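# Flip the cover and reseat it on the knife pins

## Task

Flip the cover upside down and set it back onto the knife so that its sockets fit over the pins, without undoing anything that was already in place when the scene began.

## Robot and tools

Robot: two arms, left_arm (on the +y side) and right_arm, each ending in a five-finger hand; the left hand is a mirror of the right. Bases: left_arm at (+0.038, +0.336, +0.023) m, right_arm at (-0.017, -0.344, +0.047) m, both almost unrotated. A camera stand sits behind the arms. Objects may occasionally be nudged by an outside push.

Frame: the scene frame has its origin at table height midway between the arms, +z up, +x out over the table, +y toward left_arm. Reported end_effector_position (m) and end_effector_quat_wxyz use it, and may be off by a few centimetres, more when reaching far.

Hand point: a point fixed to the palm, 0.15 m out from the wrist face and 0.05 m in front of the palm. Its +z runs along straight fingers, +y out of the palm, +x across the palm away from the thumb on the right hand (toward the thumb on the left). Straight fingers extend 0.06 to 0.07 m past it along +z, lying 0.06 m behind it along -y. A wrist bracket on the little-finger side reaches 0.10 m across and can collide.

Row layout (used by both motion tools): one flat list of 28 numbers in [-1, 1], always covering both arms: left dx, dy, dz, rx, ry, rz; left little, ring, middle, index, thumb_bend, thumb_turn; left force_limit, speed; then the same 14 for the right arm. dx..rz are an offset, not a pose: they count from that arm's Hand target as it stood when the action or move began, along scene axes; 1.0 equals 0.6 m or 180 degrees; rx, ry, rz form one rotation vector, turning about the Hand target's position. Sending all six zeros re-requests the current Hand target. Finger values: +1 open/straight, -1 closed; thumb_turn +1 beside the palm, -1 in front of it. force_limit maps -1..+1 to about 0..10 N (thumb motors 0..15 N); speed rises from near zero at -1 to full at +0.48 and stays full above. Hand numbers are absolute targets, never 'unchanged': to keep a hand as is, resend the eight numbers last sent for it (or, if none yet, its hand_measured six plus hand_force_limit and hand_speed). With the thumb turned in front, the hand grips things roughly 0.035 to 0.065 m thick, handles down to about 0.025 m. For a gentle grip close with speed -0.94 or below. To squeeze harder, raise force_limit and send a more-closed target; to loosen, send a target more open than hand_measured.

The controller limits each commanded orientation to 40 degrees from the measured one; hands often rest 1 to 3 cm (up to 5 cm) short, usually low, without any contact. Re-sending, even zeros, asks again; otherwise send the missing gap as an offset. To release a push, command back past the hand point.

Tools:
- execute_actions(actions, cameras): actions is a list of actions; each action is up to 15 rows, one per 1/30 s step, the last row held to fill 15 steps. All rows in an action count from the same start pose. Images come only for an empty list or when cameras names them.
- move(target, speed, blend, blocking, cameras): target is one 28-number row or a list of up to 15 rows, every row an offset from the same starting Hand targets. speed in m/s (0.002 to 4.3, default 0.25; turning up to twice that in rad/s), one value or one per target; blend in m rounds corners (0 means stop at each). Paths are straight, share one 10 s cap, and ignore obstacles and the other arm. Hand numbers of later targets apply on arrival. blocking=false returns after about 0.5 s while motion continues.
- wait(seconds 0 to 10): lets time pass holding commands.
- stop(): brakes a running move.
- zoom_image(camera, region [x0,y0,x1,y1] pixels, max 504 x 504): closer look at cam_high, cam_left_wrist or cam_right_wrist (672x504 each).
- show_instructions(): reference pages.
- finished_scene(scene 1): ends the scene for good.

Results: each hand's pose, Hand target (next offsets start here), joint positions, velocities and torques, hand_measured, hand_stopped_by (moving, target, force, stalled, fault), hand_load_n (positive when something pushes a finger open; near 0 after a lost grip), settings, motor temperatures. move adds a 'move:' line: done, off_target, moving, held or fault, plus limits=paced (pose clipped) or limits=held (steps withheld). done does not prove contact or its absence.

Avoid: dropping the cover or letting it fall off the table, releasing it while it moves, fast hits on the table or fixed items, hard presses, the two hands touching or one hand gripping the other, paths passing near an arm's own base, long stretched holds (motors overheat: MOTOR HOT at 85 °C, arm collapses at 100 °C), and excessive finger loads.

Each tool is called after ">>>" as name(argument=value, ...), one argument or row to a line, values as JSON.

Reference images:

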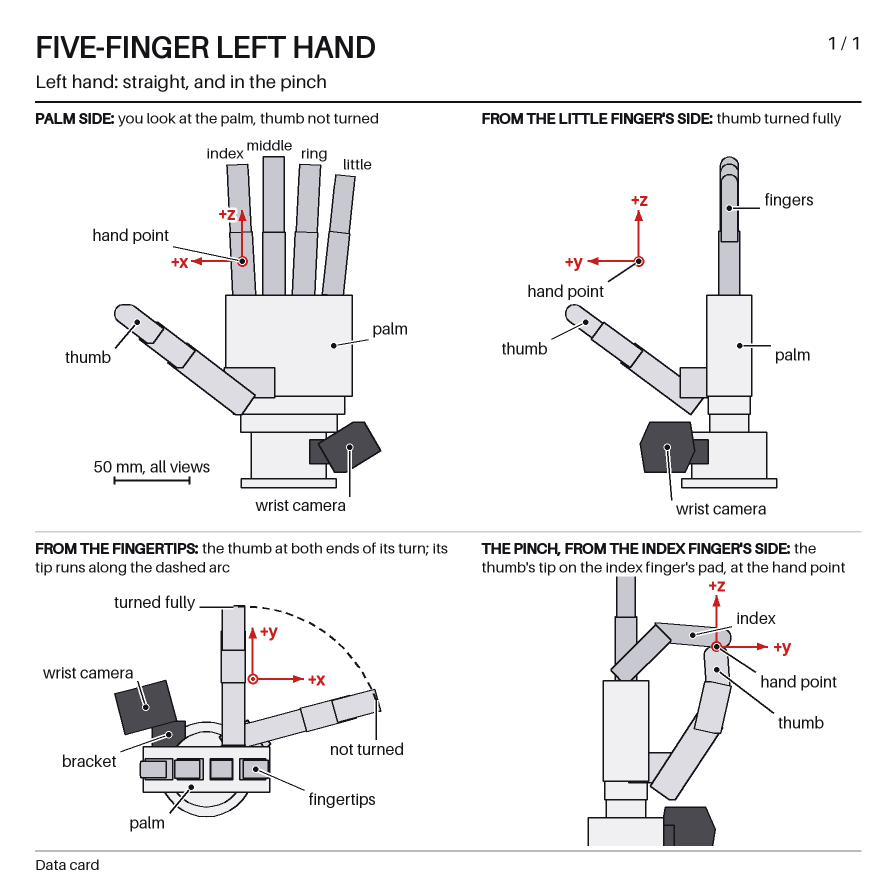

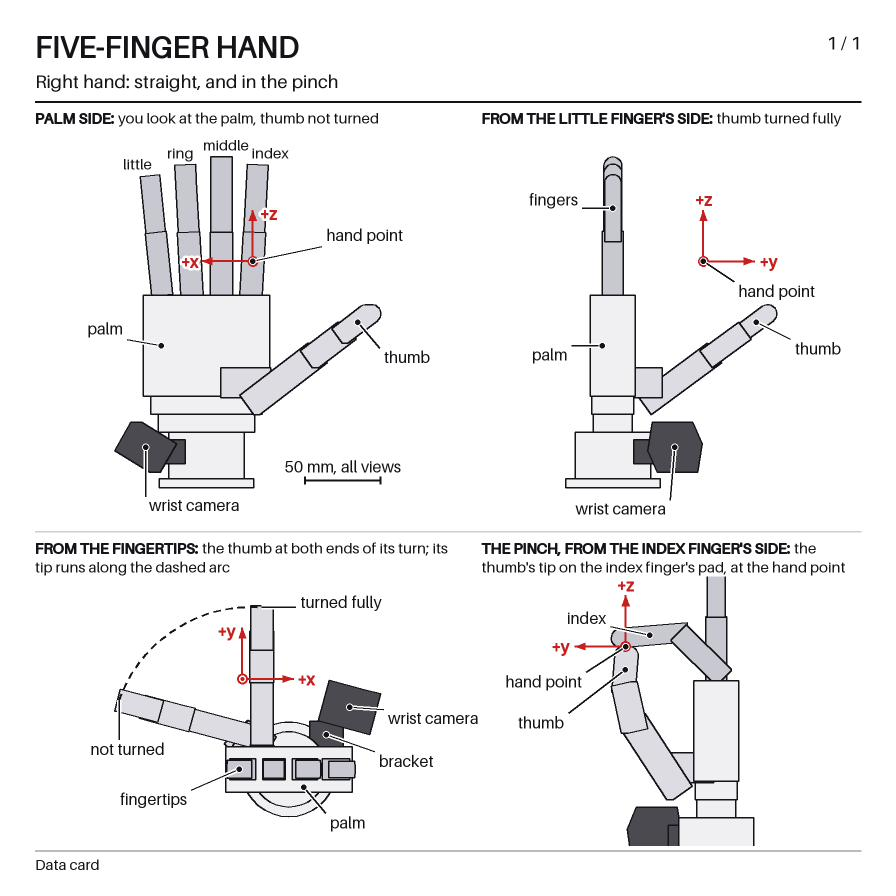

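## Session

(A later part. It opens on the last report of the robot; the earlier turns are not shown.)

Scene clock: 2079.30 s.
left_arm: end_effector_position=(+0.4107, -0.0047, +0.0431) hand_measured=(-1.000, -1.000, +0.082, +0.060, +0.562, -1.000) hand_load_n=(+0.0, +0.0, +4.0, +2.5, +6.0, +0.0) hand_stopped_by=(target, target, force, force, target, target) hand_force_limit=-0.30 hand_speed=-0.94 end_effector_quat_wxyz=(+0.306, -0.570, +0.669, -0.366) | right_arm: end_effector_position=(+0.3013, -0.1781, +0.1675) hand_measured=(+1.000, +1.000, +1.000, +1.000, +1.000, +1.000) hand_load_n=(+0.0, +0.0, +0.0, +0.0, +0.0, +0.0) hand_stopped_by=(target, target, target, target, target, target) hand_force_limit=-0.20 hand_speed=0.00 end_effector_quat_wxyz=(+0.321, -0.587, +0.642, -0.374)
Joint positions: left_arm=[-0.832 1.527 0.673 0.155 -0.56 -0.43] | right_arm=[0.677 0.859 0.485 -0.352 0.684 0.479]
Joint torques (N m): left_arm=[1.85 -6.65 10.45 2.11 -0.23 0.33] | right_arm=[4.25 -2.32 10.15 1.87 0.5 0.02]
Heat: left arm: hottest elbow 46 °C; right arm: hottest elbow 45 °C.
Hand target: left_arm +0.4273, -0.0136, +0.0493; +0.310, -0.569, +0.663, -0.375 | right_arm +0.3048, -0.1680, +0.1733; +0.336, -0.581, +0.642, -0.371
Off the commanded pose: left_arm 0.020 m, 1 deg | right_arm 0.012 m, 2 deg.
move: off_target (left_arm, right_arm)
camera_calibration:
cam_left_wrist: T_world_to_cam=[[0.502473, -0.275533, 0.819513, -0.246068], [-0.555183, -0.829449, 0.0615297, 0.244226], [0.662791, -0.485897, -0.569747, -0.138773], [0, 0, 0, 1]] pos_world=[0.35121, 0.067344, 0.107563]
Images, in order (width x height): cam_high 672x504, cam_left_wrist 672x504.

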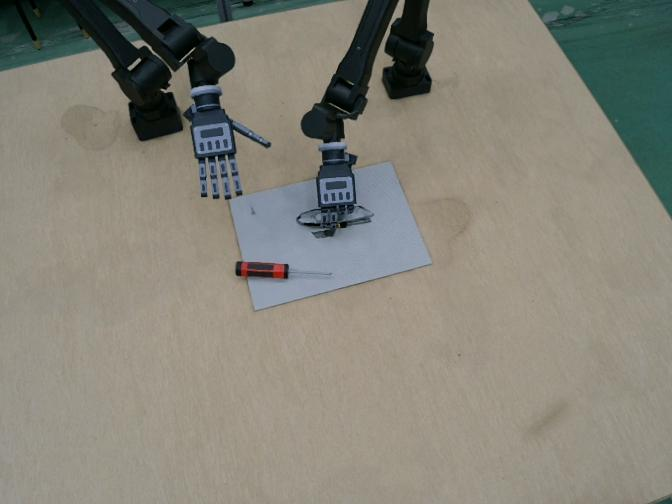

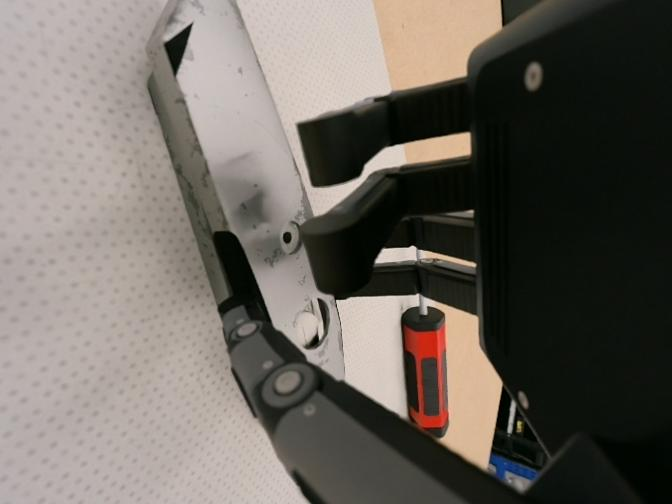

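>>> move(
  target=[
    [0.0, 0.0, 0.06, 0.0, 0, 0, -1, -1, -0.4, -0.4, 0.56, -1, -0.3, -0.94, 0.0, 0.0, 0, 0, 0, 0, 1, 1, 1, 1, 1, 1, -0.2, 0],
    [-0.06, 0.04, 0.07, 0.0, 0, 0, -1, -1, -0.4, -0.4, 0.56, -1, -0.3, -0.94, 0.0, 0.0, 0, 0, 0, 0, 1, 1, 1, 1, 1, 1, -0.2, 0],
    [-0.005, 0.005, 0.005, 0.0, 0, 0, -1, -1, -0.4, -0.4, 0.56, -1, -0.3, -0.94, 0.0, 0.0, 0, 0, 0, 0, 1, 1, 1, 1, 1, 1, -0.2, 0],
  ],
  speed=0.06,
  cameras=["cam_left_wrist", "cam_high"],
)

>>> zoom_image(
  camera="cam_left_wrist",
  region=[85, 0, 225, 140],
)

>>> zoom_image(
  camera="cam_high",
  region=[290, 195, 340, 240],
)

>>> zoom_image(
  camera="cam_high",
  region=[330, 195, 380, 240],
)

Scene clock: 2093.67 s.
left_arm: end_effector_position=(+0.4048, +0.0036, +0.0416) hand_measured=(-1.000, -1.000, +0.082, +0.060, +0.562, -1.000) hand_load_n=(+0.0, +0.0, +3.0, +3.0, +7.5, +0.0) hand_stopped_by=(target, target, force, force, target, target) hand_force_limit=-0.30 hand_speed=-0.94 end_effector_quat_wxyz=(+0.308, -0.569, +0.672, -0.361) | right_arm: end_effector_position=(+0.3013, -0.1781, +0.1675) hand_measured=(+1.000, +1.000, +1.000, +1.000, +1.000, +1.000) hand_load_n=(+0.0, +0.0, +0.0, +0.0, +0.0, +0.0) hand_stopped_by=(target, target, target, target, target, target) hand_force_limit=-0.20 hand_speed=0.00 end_effector_quat_wxyz=(+0.321, -0.587, +0.642, -0.374)
Joint positions: left_arm=[-0.831 1.508 0.652 0.148 -0.563 -0.425] | right_arm=[0.677 0.859 0.485 -0.352 0.684 0.479]
Joint torques (N m): left_arm=[1.67 -6.01 11.29 2.14 -0.15 0.3] | right_arm=[3.72 -2.2 10.17 1.99 0.51 0.04]
Heat: left arm: hottest elbow 47 °C; right arm: hottest elbow 45 °C.
Hand target: left_arm +0.4242, -0.0105, +0.0522; +0.310, -0.568, +0.664, -0.375 | right_arm +0.3048, -0.1680, +0.1733; +0.336, -0.581, +0.642, -0.371
Off the commanded pose: left_arm 0.026 m, 2 deg | right_arm 0.012 m, 2 deg.
move: off_target (left_arm, right_arm)
camera_calibration:
cam_left_wrist: T_world_to_cam=[[0.506304, -0.285528, 0.813714, -0.240824], [-0.554975, -0.830111, 0.0540312, 0.248094], [0.660045, -0.478947, -0.578749, -0.130124], [0, 0, 0, 1]] pos_world=[0.345504, 0.0748614, 0.107248]
Images, in order (width x height): cam_high 672x504, cam_left_wrist 672x504.

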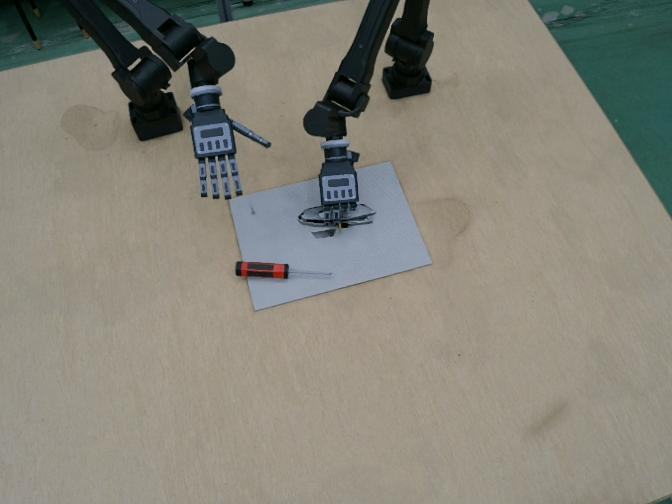

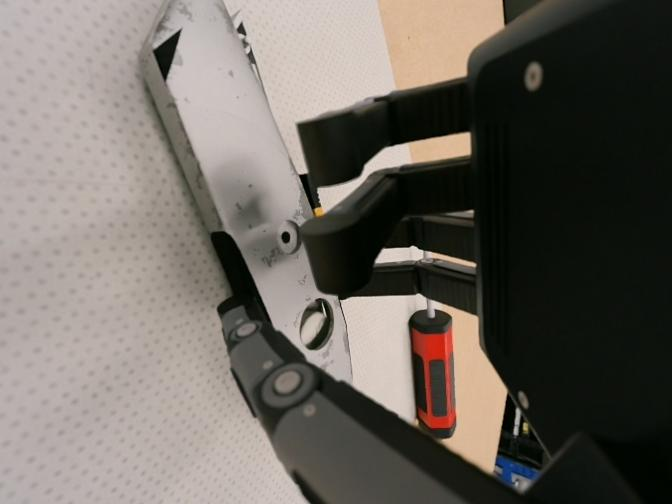

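Scaled by 3.600 from the camera's 672x504 image, which has a finer 960x720 frame.

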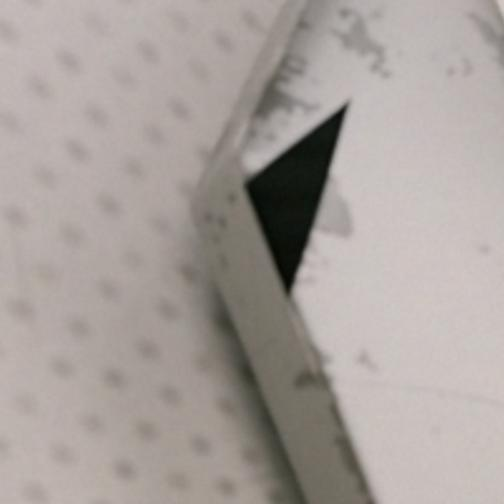

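Scaled by 10.080 from the camera's 672x504 image, which has a finer 960x720 frame.

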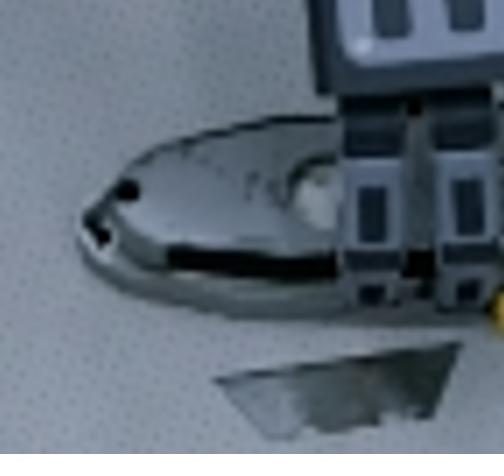

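Scaled by 10.080 from the camera's 672x504 image, which has a finer 960x720 frame.

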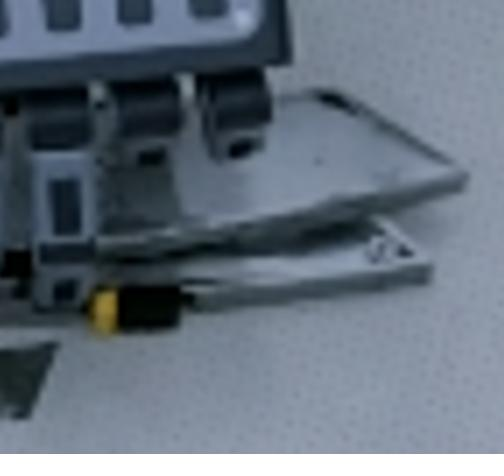

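>>> move(
  target=[0.0, 0.0, 0.05, 0.0, 0, 0, -1, -1, -0.4, -0.4, 0.56, -1, -0.3, -0.94, 0.0, 0.0, 0, 0, 0, 0, 1, 1, 1, 1, 1, 1, -0.2, 0],
  speed=0.05,
  cameras=["cam_left_wrist", "cam_high", "cam_right_wrist"],
)

>>> zoom_image(
  camera="cam_left_wrist",
  region=[80, 0, 380, 380],
)

>>> zoom_image(
  camera="cam_high",
  region=[280, 180, 390, 250],
)

Scene clock: 2131.83 s.
left_arm: end_effector_position=(+0.4019, +0.0059, +0.0490) hand_measured=(-1.000, -1.000, +0.082, +0.060, +0.562, -1.000) hand_load_n=(+0.0, +0.0, +4.5, +4.0, +7.0, -0.5) hand_stopped_by=(target, target, force, force, target, target) hand_force_limit=-0.30 hand_speed=-0.94 end_effector_quat_wxyz=(+0.306, -0.569, +0.680, -0.347) | right_arm: end_effector_position=(+0.3013, -0.1781, +0.1675) hand_measured=(+1.000, +1.000, +1.000, +1.000, +1.000, +1.000) hand_load_n=(+0.0, +0.0, +0.0, +0.0, +0.0, +0.0) hand_stopped_by=(target, target, target, target, target, target) hand_force_limit=-0.20 hand_speed=0.00 end_effector_quat_wxyz=(+0.321, -0.587, +0.642, -0.374)
Joint positions: left_arm=[-0.83 1.481 0.672 0.069 -0.557 -0.425] | right_arm=[0.677 0.859 0.485 -0.352 0.684 0.479]
Joint torques (N m): left_arm=[1.44 -9.41 12.3 1.37 -0.43 0.28] | right_arm=[3.25 -2.49 10.04 2.15 0.5 0.07]
Heat: left arm: hottest elbow 50 °C; right arm: hottest elbow 45 °C.
Hand target: left_arm +0.4241, -0.0105, +0.0822; +0.310, -0.568, +0.664, -0.375 | right_arm +0.3048, -0.1680, +0.1733; +0.336, -0.581, +0.642, -0.371
Off the commanded pose: left_arm 0.043 m, 4 deg | right_arm 0.012 m, 2 deg.
move: off_target (left_arm, right_arm)
camera_calibration:
cam_left_wrist: T_world_to_cam=[[0.524396, -0.305111, 0.794931, -0.250958], [-0.556562, -0.829371, 0.04882, 0.248915], [0.644397, -0.468029, -0.604732, -0.115346], [0, 0, 0, 1]] pos_world=[0.344467, 0.0758872, 0.117589]
cam_right_wrist: T_world_to_cam=[[-0.521132, -0.260785, -0.812658, 0.244157], [-0.576656, 0.809547, 0.110004, 0.276948], [0.629197, 0.525951, -0.572264, 0.112796], [0, 0, 0, 1]] pos_world=[0.215971, -0.219855, 0.2325]

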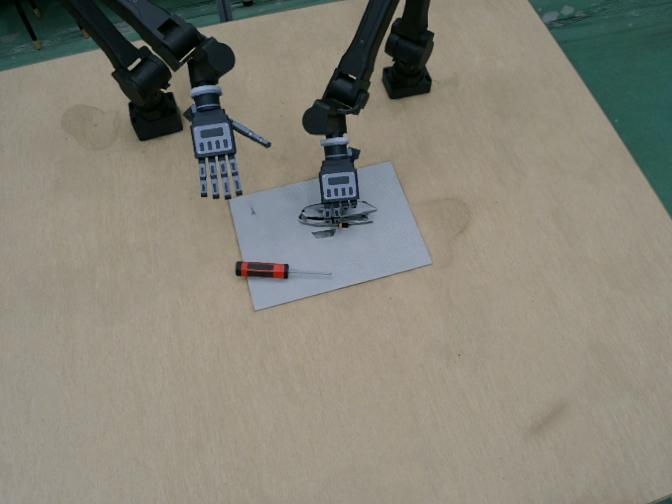

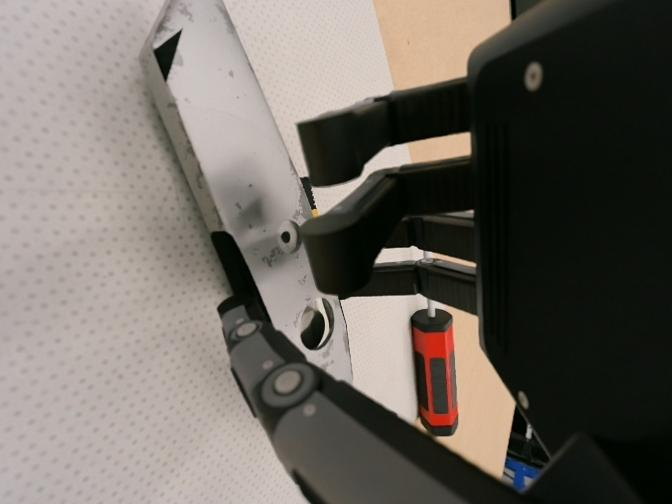

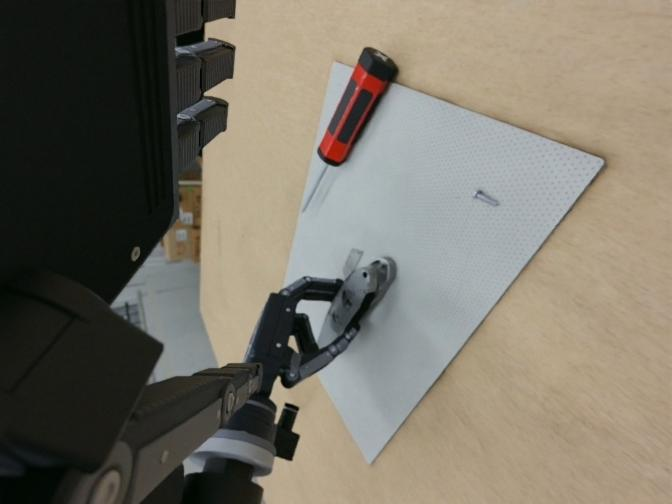

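Scaled by 1.326 from the camera's 672x504 image, which has a finer 960x720 frame.

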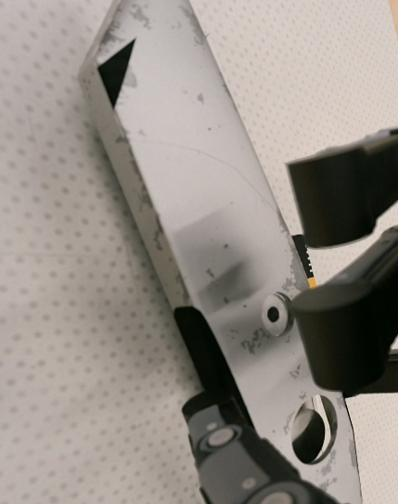

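Scaled by 4.582 from the camera's 672x504 image, which has a finer 960x720 frame.

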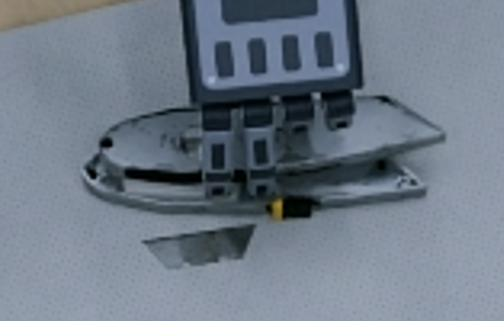

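>>> execute_actions(
  actions=[
    [[0.01, -0.01, 0.0, 0, 0, 0, -1, -1, -0.4, -0.4, 0.56, -1, -0.3, -0.94, 0.0, 0.0, 0, 0, 0, 0, 1, 1, 1, 1, 1, 1, -0.2, 0]],
  ],
)

>>> execute_actions(
  actions=[
    [[0.01, -0.01, 0.0, 0, 0, 0, -1, -1, -0.4, -0.4, 0.56, -1, -0.3, -0.94, 0.0, 0.0, 0, 0, 0, 0, 1, 1, 1, 1, 1, 1, -0.2, 0]],
  ],
)

Scene clock: 2160.17 s.
left_arm: end_effector_position=(+0.4091, -0.0017, +0.0586) hand_measured=(-1.000, -1.000, +0.082, +0.060, +0.562, -1.000) hand_load_n=(+0.0, +0.0, +4.5, +3.5, +7.0, -0.5) hand_stopped_by=(target, target, force, force, target, target) hand_force_limit=-0.30 hand_speed=-0.94 end_effector_quat_wxyz=(+0.306, -0.569, +0.675, -0.356) | right_arm: end_effector_position=(+0.3013, -0.1781, +0.1675) hand_measured=(+1.000, +1.000, +1.000, +1.000, +1.000, +1.000) hand_load_n=(+0.0, +0.0, +0.0, +0.0, +0.0, +0.0) hand_stopped_by=(target, target, target, target, target, target) hand_force_limit=-0.20 hand_speed=0.00 end_effector_quat_wxyz=(+0.321, -0.587, +0.642, -0.374)
Joint positions: left_arm=[-0.829 1.481 0.695 0.065 -0.557 -0.425] | right_arm=[0.677 0.859 0.485 -0.352 0.684 0.479]
Joint torques (N m): left_arm=[1.67 -8.06 12.48 1.29 -0.35 0.29] | right_arm=[3.25 -2.2 10.3 1.95 0.48 0.05]
Heat: left arm: hottest elbow 51 °C; right arm: hottest elbow 45 °C.
Hand target: left_arm +0.4302, -0.0164, +0.0822; +0.310, -0.569, +0.663, -0.375 | right_arm +0.3048, -0.1680, +0.1733; +0.336, -0.581, +0.642, -0.371
Off the commanded pose: left_arm 0.035 m, 3 deg | right_arm 0.012 m, 2 deg.

Scene clock: 2160.87 s.
left_arm: end_effector_position=(+0.4155, -0.0082, +0.0627) hand_measured=(-1.000, -1.000, +0.082, +0.060, +0.562, -1.000) hand_load_n=(-0.5, +0.0, +4.5, +3.5, +7.0, -0.5) hand_stopped_by=(target, target, force, force, target, target) hand_force_limit=-0.30 hand_speed=-0.94 end_effector_quat_wxyz=(+0.306, -0.570, +0.673, -0.360) | right_arm: end_effector_position=(+0.3013, -0.1781, +0.1675) hand_measured=(+1.000, +1.000, +1.000, +1.000, +1.000, +1.000) hand_load_n=(+0.0, +0.0, +0.0, +0.0, +0.0, +0.0) hand_stopped_by=(target, target, target, target, target, target) hand_force_limit=-0.20 hand_speed=0.00 end_effector_quat_wxyz=(+0.321, -0.587, +0.642, -0.374)
Joint positions: left_arm=[-0.828 1.492 0.717 0.064 -0.557 -0.425] | right_arm=[0.677 0.859 0.485 -0.352 0.684 0.479]
Joint torques (N m): left_arm=[1.61 -7.77 12.62 1.32 -0.31 0.3] | right_arm=[3.19 -2.14 10.17 2.06 0.48 0.06]
Heat: left arm: hottest elbow 52 °C; right arm: hottest elbow 45 °C.
Hand target: left_arm +0.4362, -0.0224, +0.0821; +0.310, -0.569, +0.663, -0.375 | right_arm +0.3048, -0.1680, +0.1733; +0.336, -0.581, +0.642, -0.371
Off the commanded pose: left_arm 0.032 m, 2 deg | right_arm 0.012 m, 2 deg.

>>> execute_actions(
  actions=[],
  cameras=["cam_left_wrist", "cam_high", "cam_right_wrist"],
)

>>> zoom_image(
  camera="cam_left_wrist",
  region=[60, 0, 240, 160],
)

>>> zoom_image(
  camera="cam_left_wrist",
  region=[200, 180, 360, 380],
)

>>> zoom_image(
  camera="cam_high",
  region=[280, 180, 390, 250],
)

Scene clock: 2167.97 s.
left_arm: end_effector_position=(+0.4155, -0.0082, +0.0627) hand_measured=(-1.000, -1.000, +0.082, +0.060, +0.562, -1.000) hand_load_n=(+0.0, +0.0, +4.5, +4.0, +7.0, -0.5) hand_stopped_by=(target, target, force, force, target, target) hand_force_limit=-0.30 hand_speed=-0.94 end_effector_quat_wxyz=(+0.306, -0.570, +0.673, -0.360) | right_arm: end_effector_position=(+0.3013, -0.1781, +0.1675) hand_measured=(+1.000, +1.000, +1.000, +1.000, +1.000, +1.000) hand_load_n=(+0.0, +0.0, +0.0, +0.0, +0.0, +0.0) hand_stopped_by=(target, target, target, target, target, target) hand_force_limit=-0.20 hand_speed=0.00 end_effector_quat_wxyz=(+0.321, -0.587, +0.642, -0.374)
Joint positions: left_arm=[-0.828 1.492 0.717 0.064 -0.557 -0.425] | right_arm=[0.677 0.859 0.485 -0.352 0.684 0.479]
Joint velocities: within noise
Joint torques (N m): left_arm=[1.73 -7.65 12.63 1.32 -0.31 0.29] | right_arm=[3.43 -2.32 10.19 2.07 0.46 0.06]
Motor temperatures (°C): left_arm=[29 34 52 30 31 30] | right_arm=[29 29 45 31 32 30]
Heat: left arm: hottest elbow 52 °C; right arm: hottest elbow 45 °C.
Hand target: left_arm +0.4362, -0.0224, +0.0821; +0.310, -0.569, +0.663, -0.375 | right_arm +0.3048, -0.1680, +0.1733; +0.336, -0.581, +0.642, -0.371
Off the commanded pose: left_arm 0.032 m, 2 deg | right_arm 0.012 m, 2 deg.
camera_calibration:
cam_left_wrist: T_world_to_cam=[[0.50964, -0.286611, 0.811247, -0.267961], [-0.556011, -0.829265, 0.0563188, 0.243463], [0.656597, -0.479764, -0.581985, -0.129097], [0, 0, 0, 1]] pos_world=[0.356696, 0.0631587, 0.128538]
cam_right_wrist: T_world_to_cam=[[-0.521132, -0.260785, -0.812658, 0.244157], [-0.576656, 0.809547, 0.110004, 0.276948], [0.629197, 0.525951, -0.572264, 0.112796], [0, 0, 0, 1]] pos_world=[0.215971, -0.219855, 0.2325]

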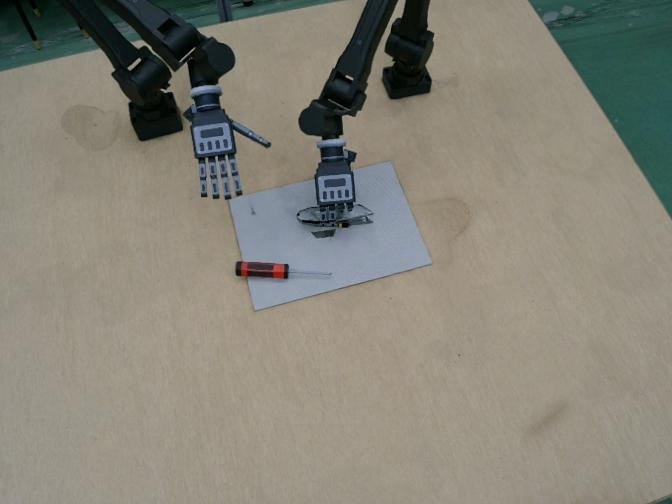

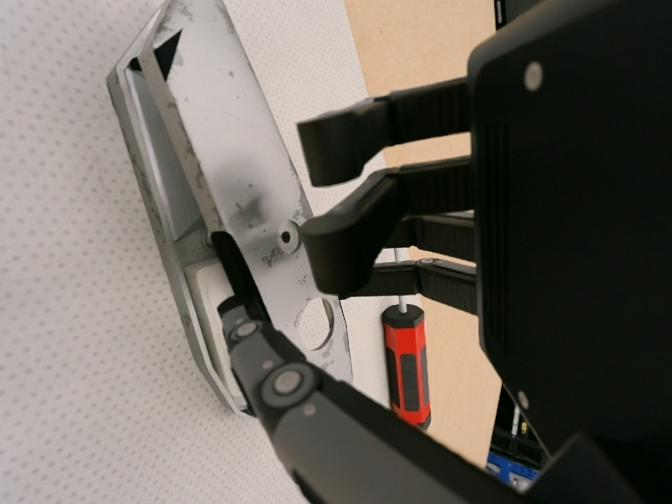

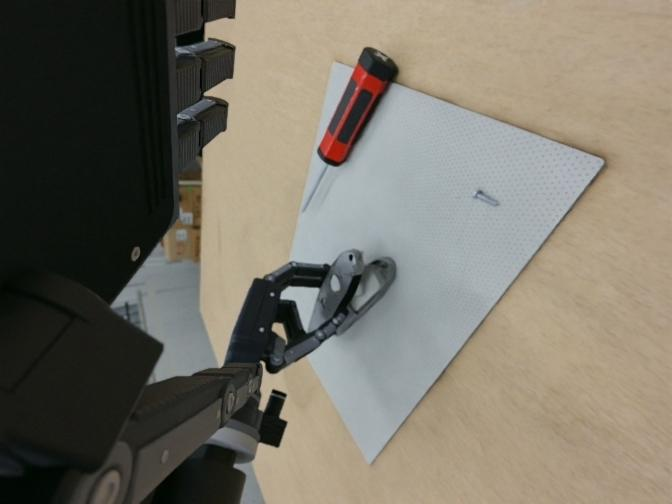

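Scaled by 2.800 from the camera's 672x504 image, which has a finer 960x720 frame.

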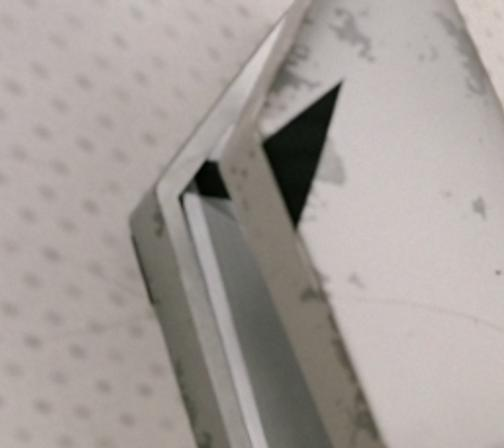

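Scaled by 2.520 from the camera's 672x504 image, which has a finer 960x720 frame.

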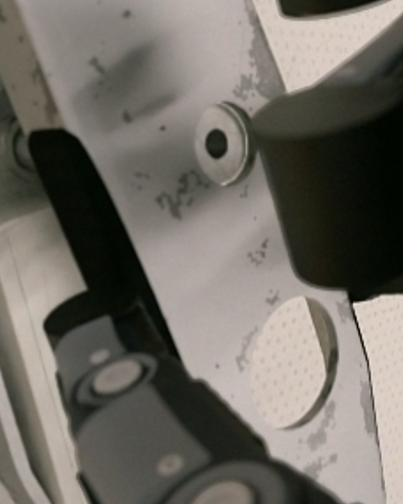

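Scaled by 4.582 from the camera's 672x504 image, which has a finer 960x720 frame.

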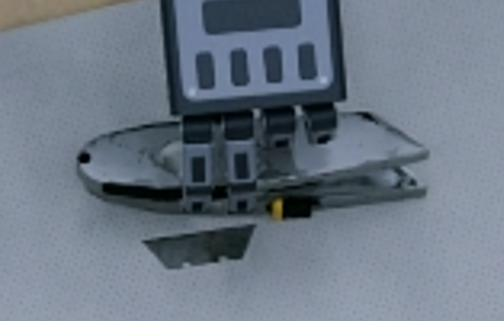

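>>> move(
  target=[
    [0.0, 0.0, 0.06, 0.01, 0, 0, -1, -1, -0.4, -0.4, 0.56, -1, -0.3, -0.94, 0.0, 0.0, 0, 0, 0, 0, 1, 1, 1, 1, 1, 1, -0.2, 0],
    [-0.185, 0.015, 0.06, 0.01, 0, 0, -1, -1, -0.4, -0.4, 0.56, -1, -0.3, -0.94, 0.0, 0.0, 0, 0, 0, 0, 1, 1, 1, 1, 1, 1, -0.2, 0],
    [-0.185, 0.015, -0.05, 0.01, 0, 0, -1, -1, -0.4, -0.4, 0.56, -1, -0.3, -0.94, 0.0, 0.0, 0, 0, 0, 0, 1, 1, 1, 1, 1, 1, -0.2, 0],
  ],
  speed=0.1,
  blend=[0.01, 0.01, 0],
  cameras=["cam_left_wrist", "cam_high"],
)

>>> zoom_image(
  camera="cam_high",
  region=[280, 190, 390, 250],
)

>>> zoom_image(
  camera="cam_left_wrist",
  region=[240, 20, 460, 340],
)

Scene clock: 2235.17 s.
left_arm: end_effector_position=(+0.3252, -0.0060, +0.0498) hand_measured=(-1.000, -1.000, +0.082, +0.060, +0.562, -1.000) hand_load_n=(+0.0, +0.0, +4.5, +3.5, +7.0, -0.5) hand_stopped_by=(target, target, force, force, target, target) hand_force_limit=-0.30 hand_speed=-0.94 end_effector_quat_wxyz=(+0.322, -0.561, +0.675, -0.354) | right_arm: end_effector_position=(+0.3013, -0.1781, +0.1675) hand_measured=(+1.000, +1.000, +1.000, +1.000, +1.000, +1.000) hand_load_n=(+0.0, +0.0, +0.0, +0.0, +0.0, +0.0) hand_stopped_by=(target, target, target, target, target, target) hand_force_limit=-0.20 hand_speed=0.00 end_effector_quat_wxyz=(+0.321, -0.587, +0.642, -0.374)
Joint positions: left_arm=[-1.044 1.399 0.588 -0.011 -0.737 -0.581] | right_arm=[0.677 0.859 0.485 -0.352 0.684 0.479]
Joint torques (N m): left_arm=[0.32 -6.36 7.82 2.04 -0.8 0.02] | right_arm=[3.49 -2.26 10.26 1.98 0.46 0.07]
Heat: left arm: hottest elbow 53 °C; right arm: hottest elbow 45 °C.
Hand target: left_arm +0.3252, -0.0134, +0.0522; +0.319, -0.564, +0.669, -0.365 | right_arm +0.3048, -0.1680, +0.1733; +0.336, -0.581, +0.642, -0.371
Off the commanded pose: left_arm 0.008 m, 1 deg | right_arm 0.012 m, 2 deg.
move: off_target (right_arm)
camera_calibration:
cam_left_wrist: T_world_to_cam=[[0.494105, -0.312871, 0.811155, -0.206019], [-0.556296, -0.83078, 0.0184198, 0.197846], [0.668128, -0.460343, -0.584542, -0.0797276], [0, 0, 0, 1]] pos_world=[0.265124, 0.0632071, 0.116865]
Images, in order (width x height): cam_high 672x504, cam_left_wrist 672x504.

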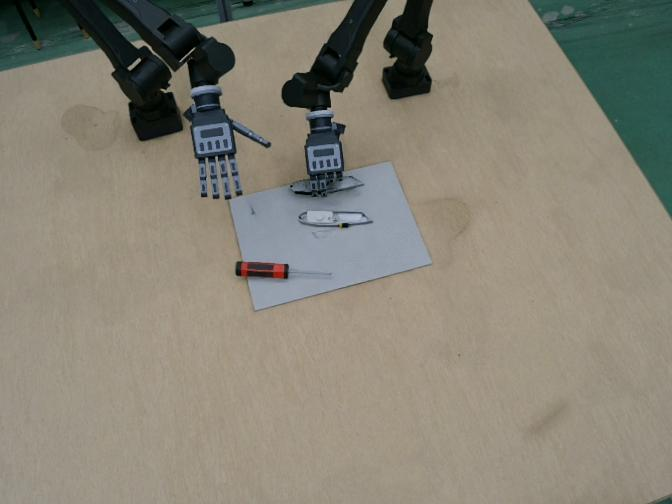

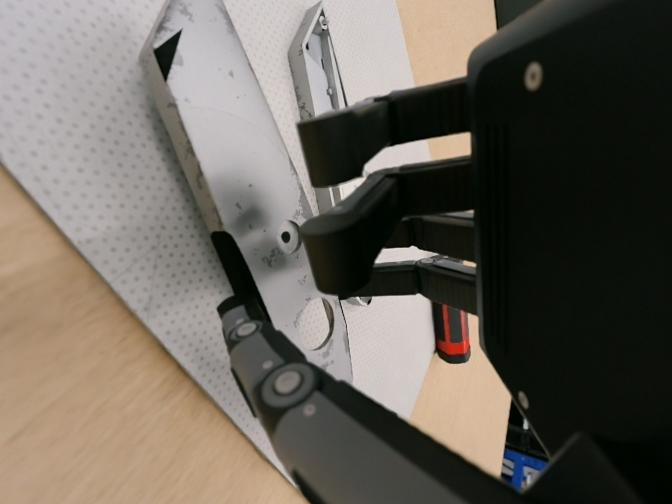

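Scaled by 4.582 from the camera's 672x504 image, which has a finer 960x720 frame.

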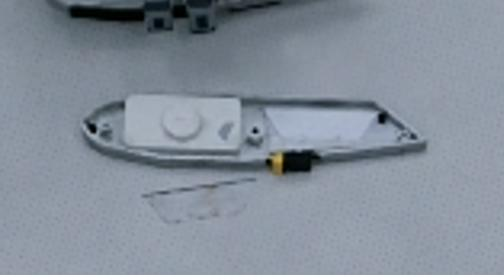

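Scaled by 1.575 from the camera's 672x504 image, which has a finer 960x720 frame.

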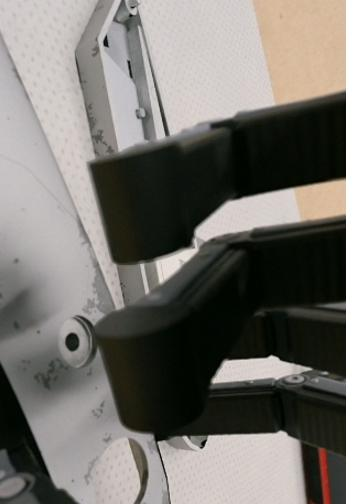

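>>> move(
  target=[0.0, 0.0, -0.055, 0.0, 0, 0, -1, -1, -0.4, -0.4, 0.56, -1, -0.3, -0.94, 0.0, 0.0, 0, 0, 0, 0, 1, 1, 1, 1, 1, 1, -0.2, 0],
  speed=0.04,
  cameras=["cam_left_wrist"],
)

Scene clock: 2243.47 s.
left_arm: end_effector_position=(+0.3288, -0.0093, +0.0271) hand_measured=(-1.000, -1.000, +0.082, +0.060, +0.562, -1.000) hand_load_n=(+0.0, +0.0, +4.0, +4.0, +6.5, -1.5) hand_stopped_by=(target, target, force, force, target, target) hand_force_limit=-0.30 hand_speed=-0.94 end_effector_quat_wxyz=(+0.324, -0.563, +0.668, -0.364) | right_arm: end_effector_position=(+0.3013, -0.1781, +0.1675) hand_measured=(+1.000, +1.000, +1.000, +1.000, +1.000, +1.000) hand_load_n=(+0.0, +0.0, +0.0, +0.0, +0.0, +0.0) hand_stopped_by=(target, target, target, target, target, target) hand_force_limit=-0.20 hand_speed=0.00 end_effector_quat_wxyz=(+0.321, -0.587, +0.642, -0.374)
Joint positions: left_arm=[-1.045 1.478 0.563 0.116 -0.748 -0.581] | right_arm=[0.677 0.859 0.485 -0.352 0.684 0.479]
Joint torques (N m): left_arm=[0.21 -5.36 6.69 2.04 -0.3 0] | right_arm=[2.96 -2.26 10.17 1.96 0.48 0.02]
Heat: left arm: hottest elbow 53 °C; right arm: hottest elbow 45 °C.
Hand target: left_arm +0.3251, -0.0135, +0.0191; +0.319, -0.564, +0.669, -0.365 | right_arm +0.3048, -0.1680, +0.1733; +0.336, -0.581, +0.642, -0.371
Off the commanded pose: left_arm 0.010 m, 1 deg | right_arm 0.012 m, 2 deg.
move: off_target (right_arm)
camera_calibration:
cam_left_wrist: T_world_to_cam=[[0.481232, -0.296213, 0.82503, -0.186292], [-0.551489, -0.833884, 0.0222864, 0.195623], [0.681378, -0.46572, -0.56465, -0.10188], [0, 0, 0, 1]] pos_world=[0.266952, 0.0604969, 0.0918103]
Images, in order (width x height): cam_left_wrist 672x504.

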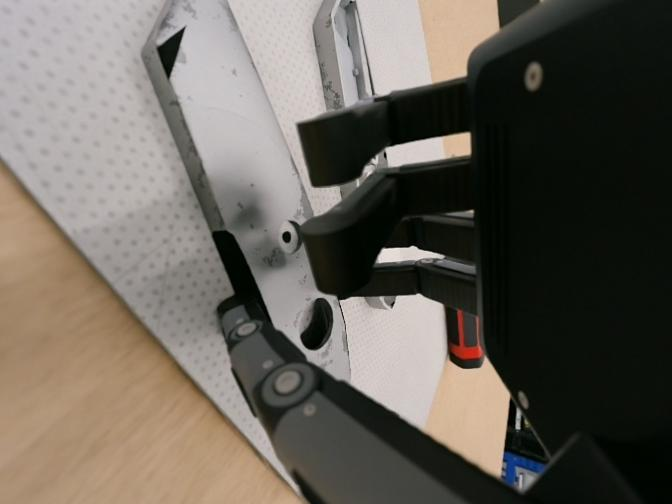

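>>> move(
  target=[0, 0, 0.0, 0, 0, 0, -1, -1, 0.36, 0.36, 0.6, -1, -0.3, -0.85, 0.0, 0.0, 0, 0, 0, 0, 1, 1, 1, 1, 1, 1, -0.2, 0],
  speed=0.02,
)

>>> move(
  target=[
    [-0.01, 0, 0.1, 0, 0, 0, -1, -1, 0.36, 0.36, 0.58, -1, -0.3, -0.5, 0.0, 0.0, 0, 0, 0, 0, 1, 1, 1, 1, 1, 1, -0.2, 0],
    [0.08, 0.04, 0.22, 0, 0, 0, -1, -1, 0.36, 0.36, 0.58, -1, -0.3, -0.5, 0.0, 0.0, 0, 0, 0, 0, 1, 1, 1, 1, 1, 1, -0.2, 0],
  ],
  speed=0.1,
  cameras=["all"],
)

>>> zoom_image(
  camera="cam_left_wrist",
  region=[60, 0, 460, 400],
)

Scene clock: 2250.33 s.
left_arm: end_effector_position=(+0.3274, -0.0108, +0.0249) hand_measured=(-1.000, -1.000, +0.360, +0.360, +0.600, -1.000) hand_load_n=(+0.0, +0.0, -2.0, +0.0, +0.0, +0.0) hand_stopped_by=(target, target, target, target, target, target) hand_force_limit=-0.30 hand_speed=-0.85 end_effector_quat_wxyz=(+0.323, -0.561, +0.670, -0.364) | right_arm: end_effector_position=(+0.3013, -0.1781, +0.1675) hand_measured=(+1.000, +1.000, +1.000, +1.000, +1.000, +1.000) hand_load_n=(+0.0, +0.0, +0.0, +0.0, +0.0, +0.0) hand_stopped_by=(target, target, target, target, target, target) hand_force_limit=-0.20 hand_speed=0.00 end_effector_quat_wxyz=(+0.321, -0.587, +0.642, -0.374)
Joint positions: left_arm=[-1.048 1.484 0.563 0.121 -0.746 -0.581] | right_arm=[0.677 0.859 0.485 -0.352 0.684 0.479]
Joint torques (N m): left_arm=[0.38 -5.89 6.69 1.81 -0.41 0.02] | right_arm=[3.31 -2.26 10.26 2.02 0.46 0.05]
Heat: left arm: hottest elbow 53 °C; right arm: hottest elbow 45 °C.
Hand target: left_arm +0.3252, -0.0134, +0.0191; +0.319, -0.564, +0.669, -0.365 | right_arm +0.3048, -0.1680, +0.1733; +0.336, -0.581, +0.642, -0.371
Off the commanded pose: left_arm 0.007 m, 1 deg | right_arm 0.012 m, 2 deg.
move: off_target (right_arm)

Scene clock: 2253.17 s.
left_arm: end_effector_position=(+0.3564, +0.0255, +0.1185) hand_measured=(-1.000, -1.000, +0.360, +0.360, +0.580, -1.000) hand_load_n=(+0.0, +0.0, +0.0, +0.0, +0.0, +0.0) hand_stopped_by=(target, target, target, target, target, target) hand_force_limit=-0.30 hand_speed=-0.50 end_effector_quat_wxyz=(+0.317, -0.564, +0.682, -0.340) | right_arm: end_effector_position=(+0.3013, -0.1781, +0.1675) hand_measured=(+1.000, +1.000, +1.000, +1.000, +1.000, +1.000) hand_load_n=(+0.0, +0.0, +0.0, +0.0, +0.0, +0.0) hand_stopped_by=(target, target, target, target, target, target) hand_force_limit=-0.20 hand_speed=0.00 end_effector_quat_wxyz=(+0.321, -0.587, +0.642, -0.374)
Joint positions: left_arm=[-0.908 1.218 0.666 -0.229 -0.634 -0.472] | right_arm=[0.677 0.859 0.485 -0.352 0.684 0.479]
Joint torques (N m): left_arm=[1.61 -6.83 14 1.05 -0.35 0.31] | right_arm=[3.55 -2.96 10.21 1.88 0.46 0.05]
Heat: left arm: hottest elbow 53 °C; right arm: hottest elbow 45 °C.
Hand target: left_arm +0.3732, +0.0104, +0.1512; +0.319, -0.564, +0.669, -0.365 | right_arm +0.3048, -0.1680, +0.1733; +0.336, -0.581, +0.642, -0.371
Off the commanded pose: left_arm 0.040 m, 3 deg | right_arm 0.012 m, 2 deg.
move: off_target (left_arm, right_arm)
camera_calibration:
cam_left_wrist: T_world_to_cam=[[0.517576, -0.324228, 0.791828, -0.273147], [-0.55356, -0.832547, 0.0209316, 0.238715], [0.652447, -0.449157, -0.610386, -0.0374996], [0, 0, 0, 1]] pos_world=[0.297984, 0.0933359, 0.1884]
cam_right_wrist: T_world_to_cam=[[-0.521132, -0.260785, -0.812658, 0.244157], [-0.576656, 0.809547, 0.110004, 0.276948], [0.629197, 0.525951, -0.572264, 0.112796], [0, 0, 0, 1]] pos_world=[0.215971, -0.219855, 0.2325]

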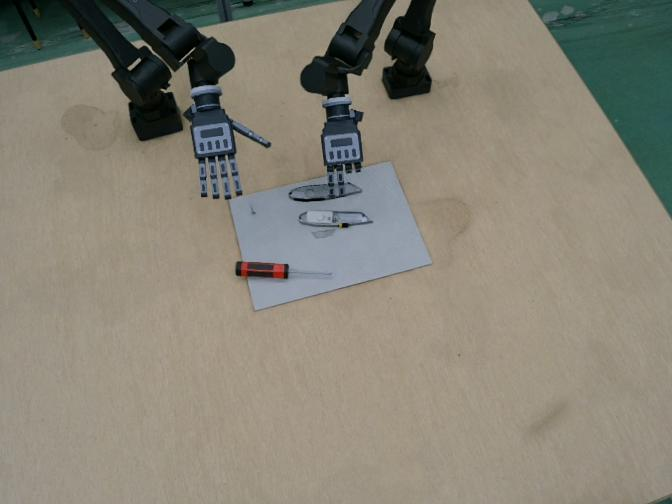

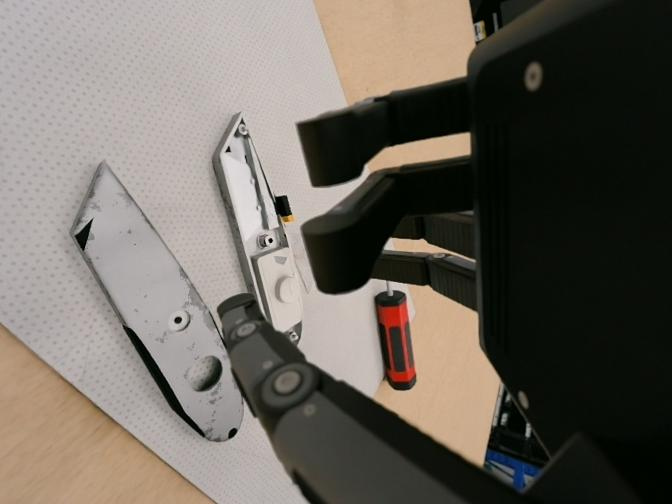

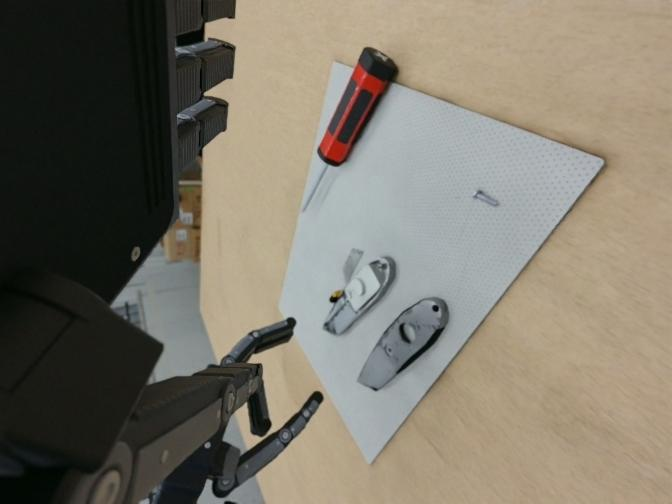

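Scaled by 1.260 from the camera's 672x504 image, which has a finer 960x720 frame.

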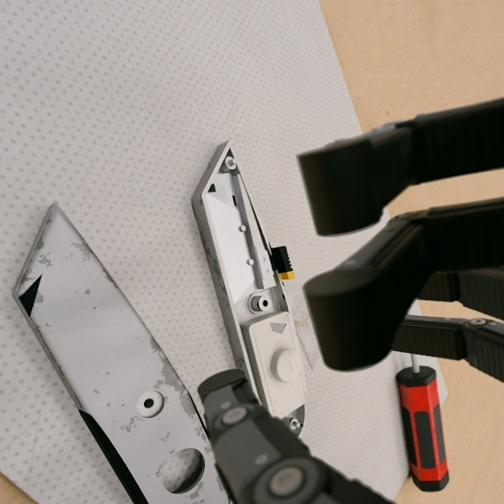

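>>> zoom_image(
  camera="cam_left_wrist",
  region=[200, 100, 310, 260],
)

>>> zoom_image(
  camera="cam_left_wrist",
  region=[220, 220, 330, 360],
)

>>> zoom_image(
  camera="cam_left_wrist",
  region=[60, 150, 180, 290],
)

>>> zoom_image(
  camera="cam_left_wrist",
  region=[110, 290, 250, 450],
)

Scaled by 3.150 from the camera's 672x504 image, which has a finer 960x720 frame.

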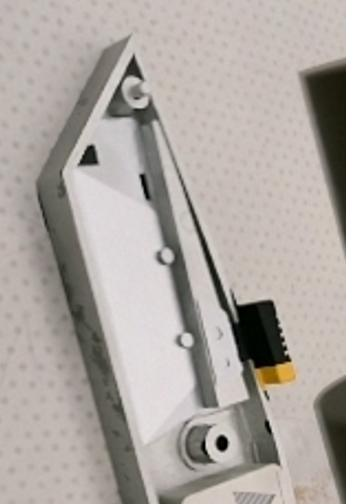

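Scaled by 3.600 from the camera's 672x504 image, which has a finer 960x720 frame.

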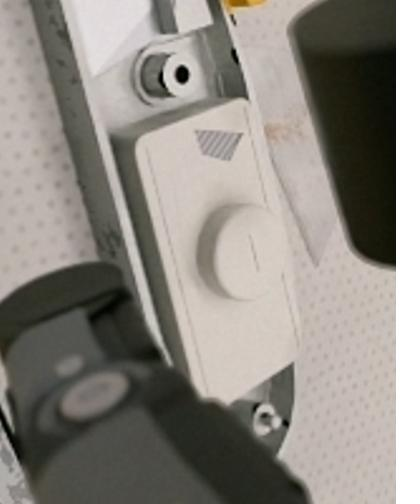

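Scaled by 3.600 from the camera's 672x504 image, which has a finer 960x720 frame.

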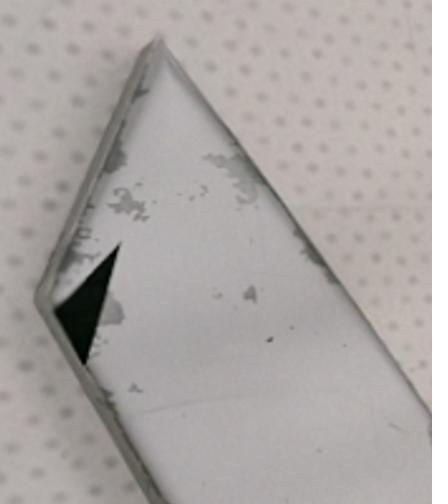

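Scaled by 3.150 from the camera's 672x504 image, which has a finer 960x720 frame.

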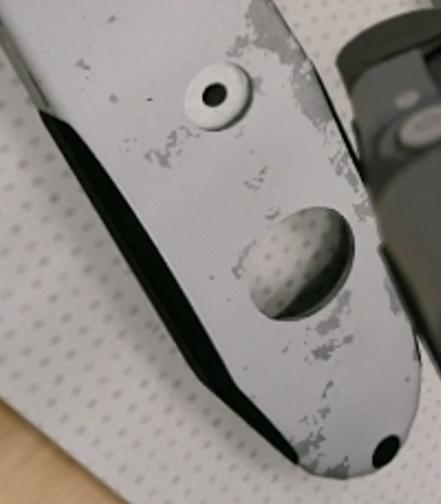

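>>> move(
  target=[
    [-0.079, -0.044, -0.1, -0.005, 0, 0, -1, -1, 0.36, 0.36, 0.56, -1, -0.3, -0.5, 0.0, 0.0, 0, 0, 0, 0, 1, 1, 1, 1, 1, 1, -0.2, 0],
    [-0.079, -0.044, -0.18, -0.005, 0, 0, -1, -1, 0.36, 0.36, 0.56, -1, -0.3, -0.5, 0.0, 0.0, 0, 0, 0, 0, 1, 1, 1, 1, 1, 1, -0.2, 0],
  ],
  speed=0.08,
  blend=[0.01, 0],
  cameras=["cam_left_wrist"],
)

>>> zoom_image(
  camera="cam_left_wrist",
  region=[60, 0, 460, 400],
)

Scene clock: 2337.80 s.
left_arm: end_effector_position=(+0.3276, -0.0097, +0.0435) hand_measured=(-1.000, -1.000, +0.360, +0.360, +0.560, -1.000) hand_load_n=(+0.0, +0.0, +0.0, +0.0, +0.0, +0.0) hand_stopped_by=(target, target, target, target, target, target) hand_force_limit=-0.30 hand_speed=-0.50 end_effector_quat_wxyz=(+0.318, -0.564, +0.670, -0.362) | right_arm: end_effector_position=(+0.3013, -0.1781, +0.1675) hand_measured=(+1.000, +1.000, +1.000, +1.000, +1.000, +1.000) hand_load_n=(+0.0, +0.0, +0.0, +0.0, +0.0, +0.0) hand_stopped_by=(target, target, target, target, target, target) hand_force_limit=-0.20 hand_speed=0.00 end_effector_quat_wxyz=(+0.321, -0.587, +0.642, -0.374)
Joint positions: left_arm=[-1.041 1.424 0.58 0.041 -0.732 -0.586] | right_arm=[0.677 0.859 0.485 -0.352 0.684 0.479]
Joint torques (N m): left_arm=[0.03 -6.07 7.42 2 -0.74 0.02] | right_arm=[3.19 -2.37 10.19 2 0.46 0.05]
Motor temperatures (°C): left_arm=[28 33 59 30 31 30] | right_arm=[29 28 45 31 32 30]
Heat: left arm: hottest elbow 59 °C; right arm: hottest elbow 45 °C.
Hand target: left_arm +0.3258, -0.0159, +0.0433; +0.314, -0.566, +0.666, -0.370 | right_arm +0.3048, -0.1680, +0.1733; +0.336, -0.581, +0.642, -0.371
Off the commanded pose: left_arm 0.006 m, 1 deg | right_arm 0.012 m, 2 deg.
move: off_target (right_arm)
camera_calibration:
cam_left_wrist: T_world_to_cam=[[0.4908, -0.294519, 0.819984, -0.202389], [-0.554901, -0.831238, 0.0335737, 0.194964], [0.671714, -0.471488, -0.571401, -0.0885996], [0, 0, 0, 1]] pos_world=[0.267032, 0.0606805, 0.108784]
Images, in order (width x height): cam_left_wrist 672x504.

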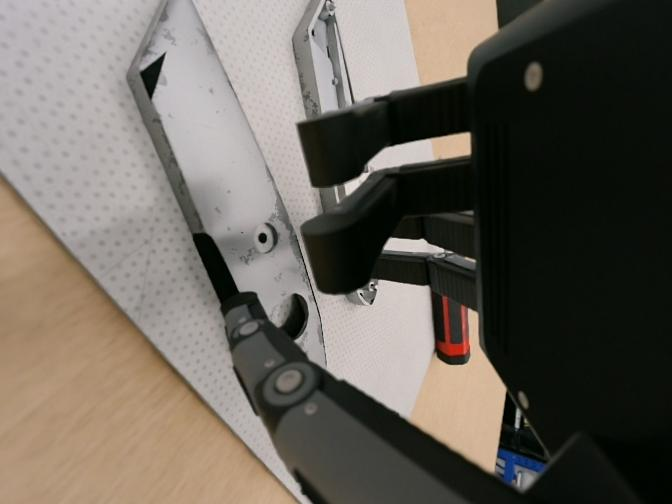

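Scaled by 1.260 from the camera's 672x504 image, which has a finer 960x720 frame.

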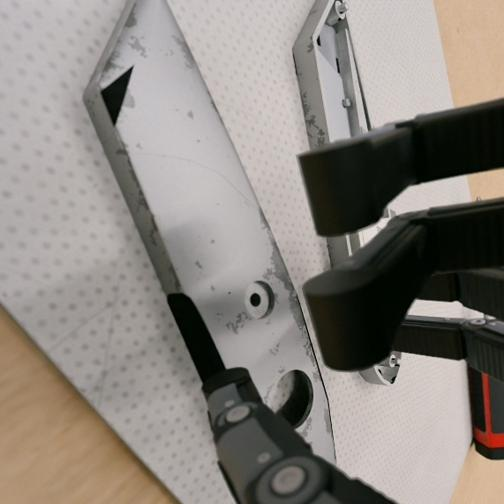

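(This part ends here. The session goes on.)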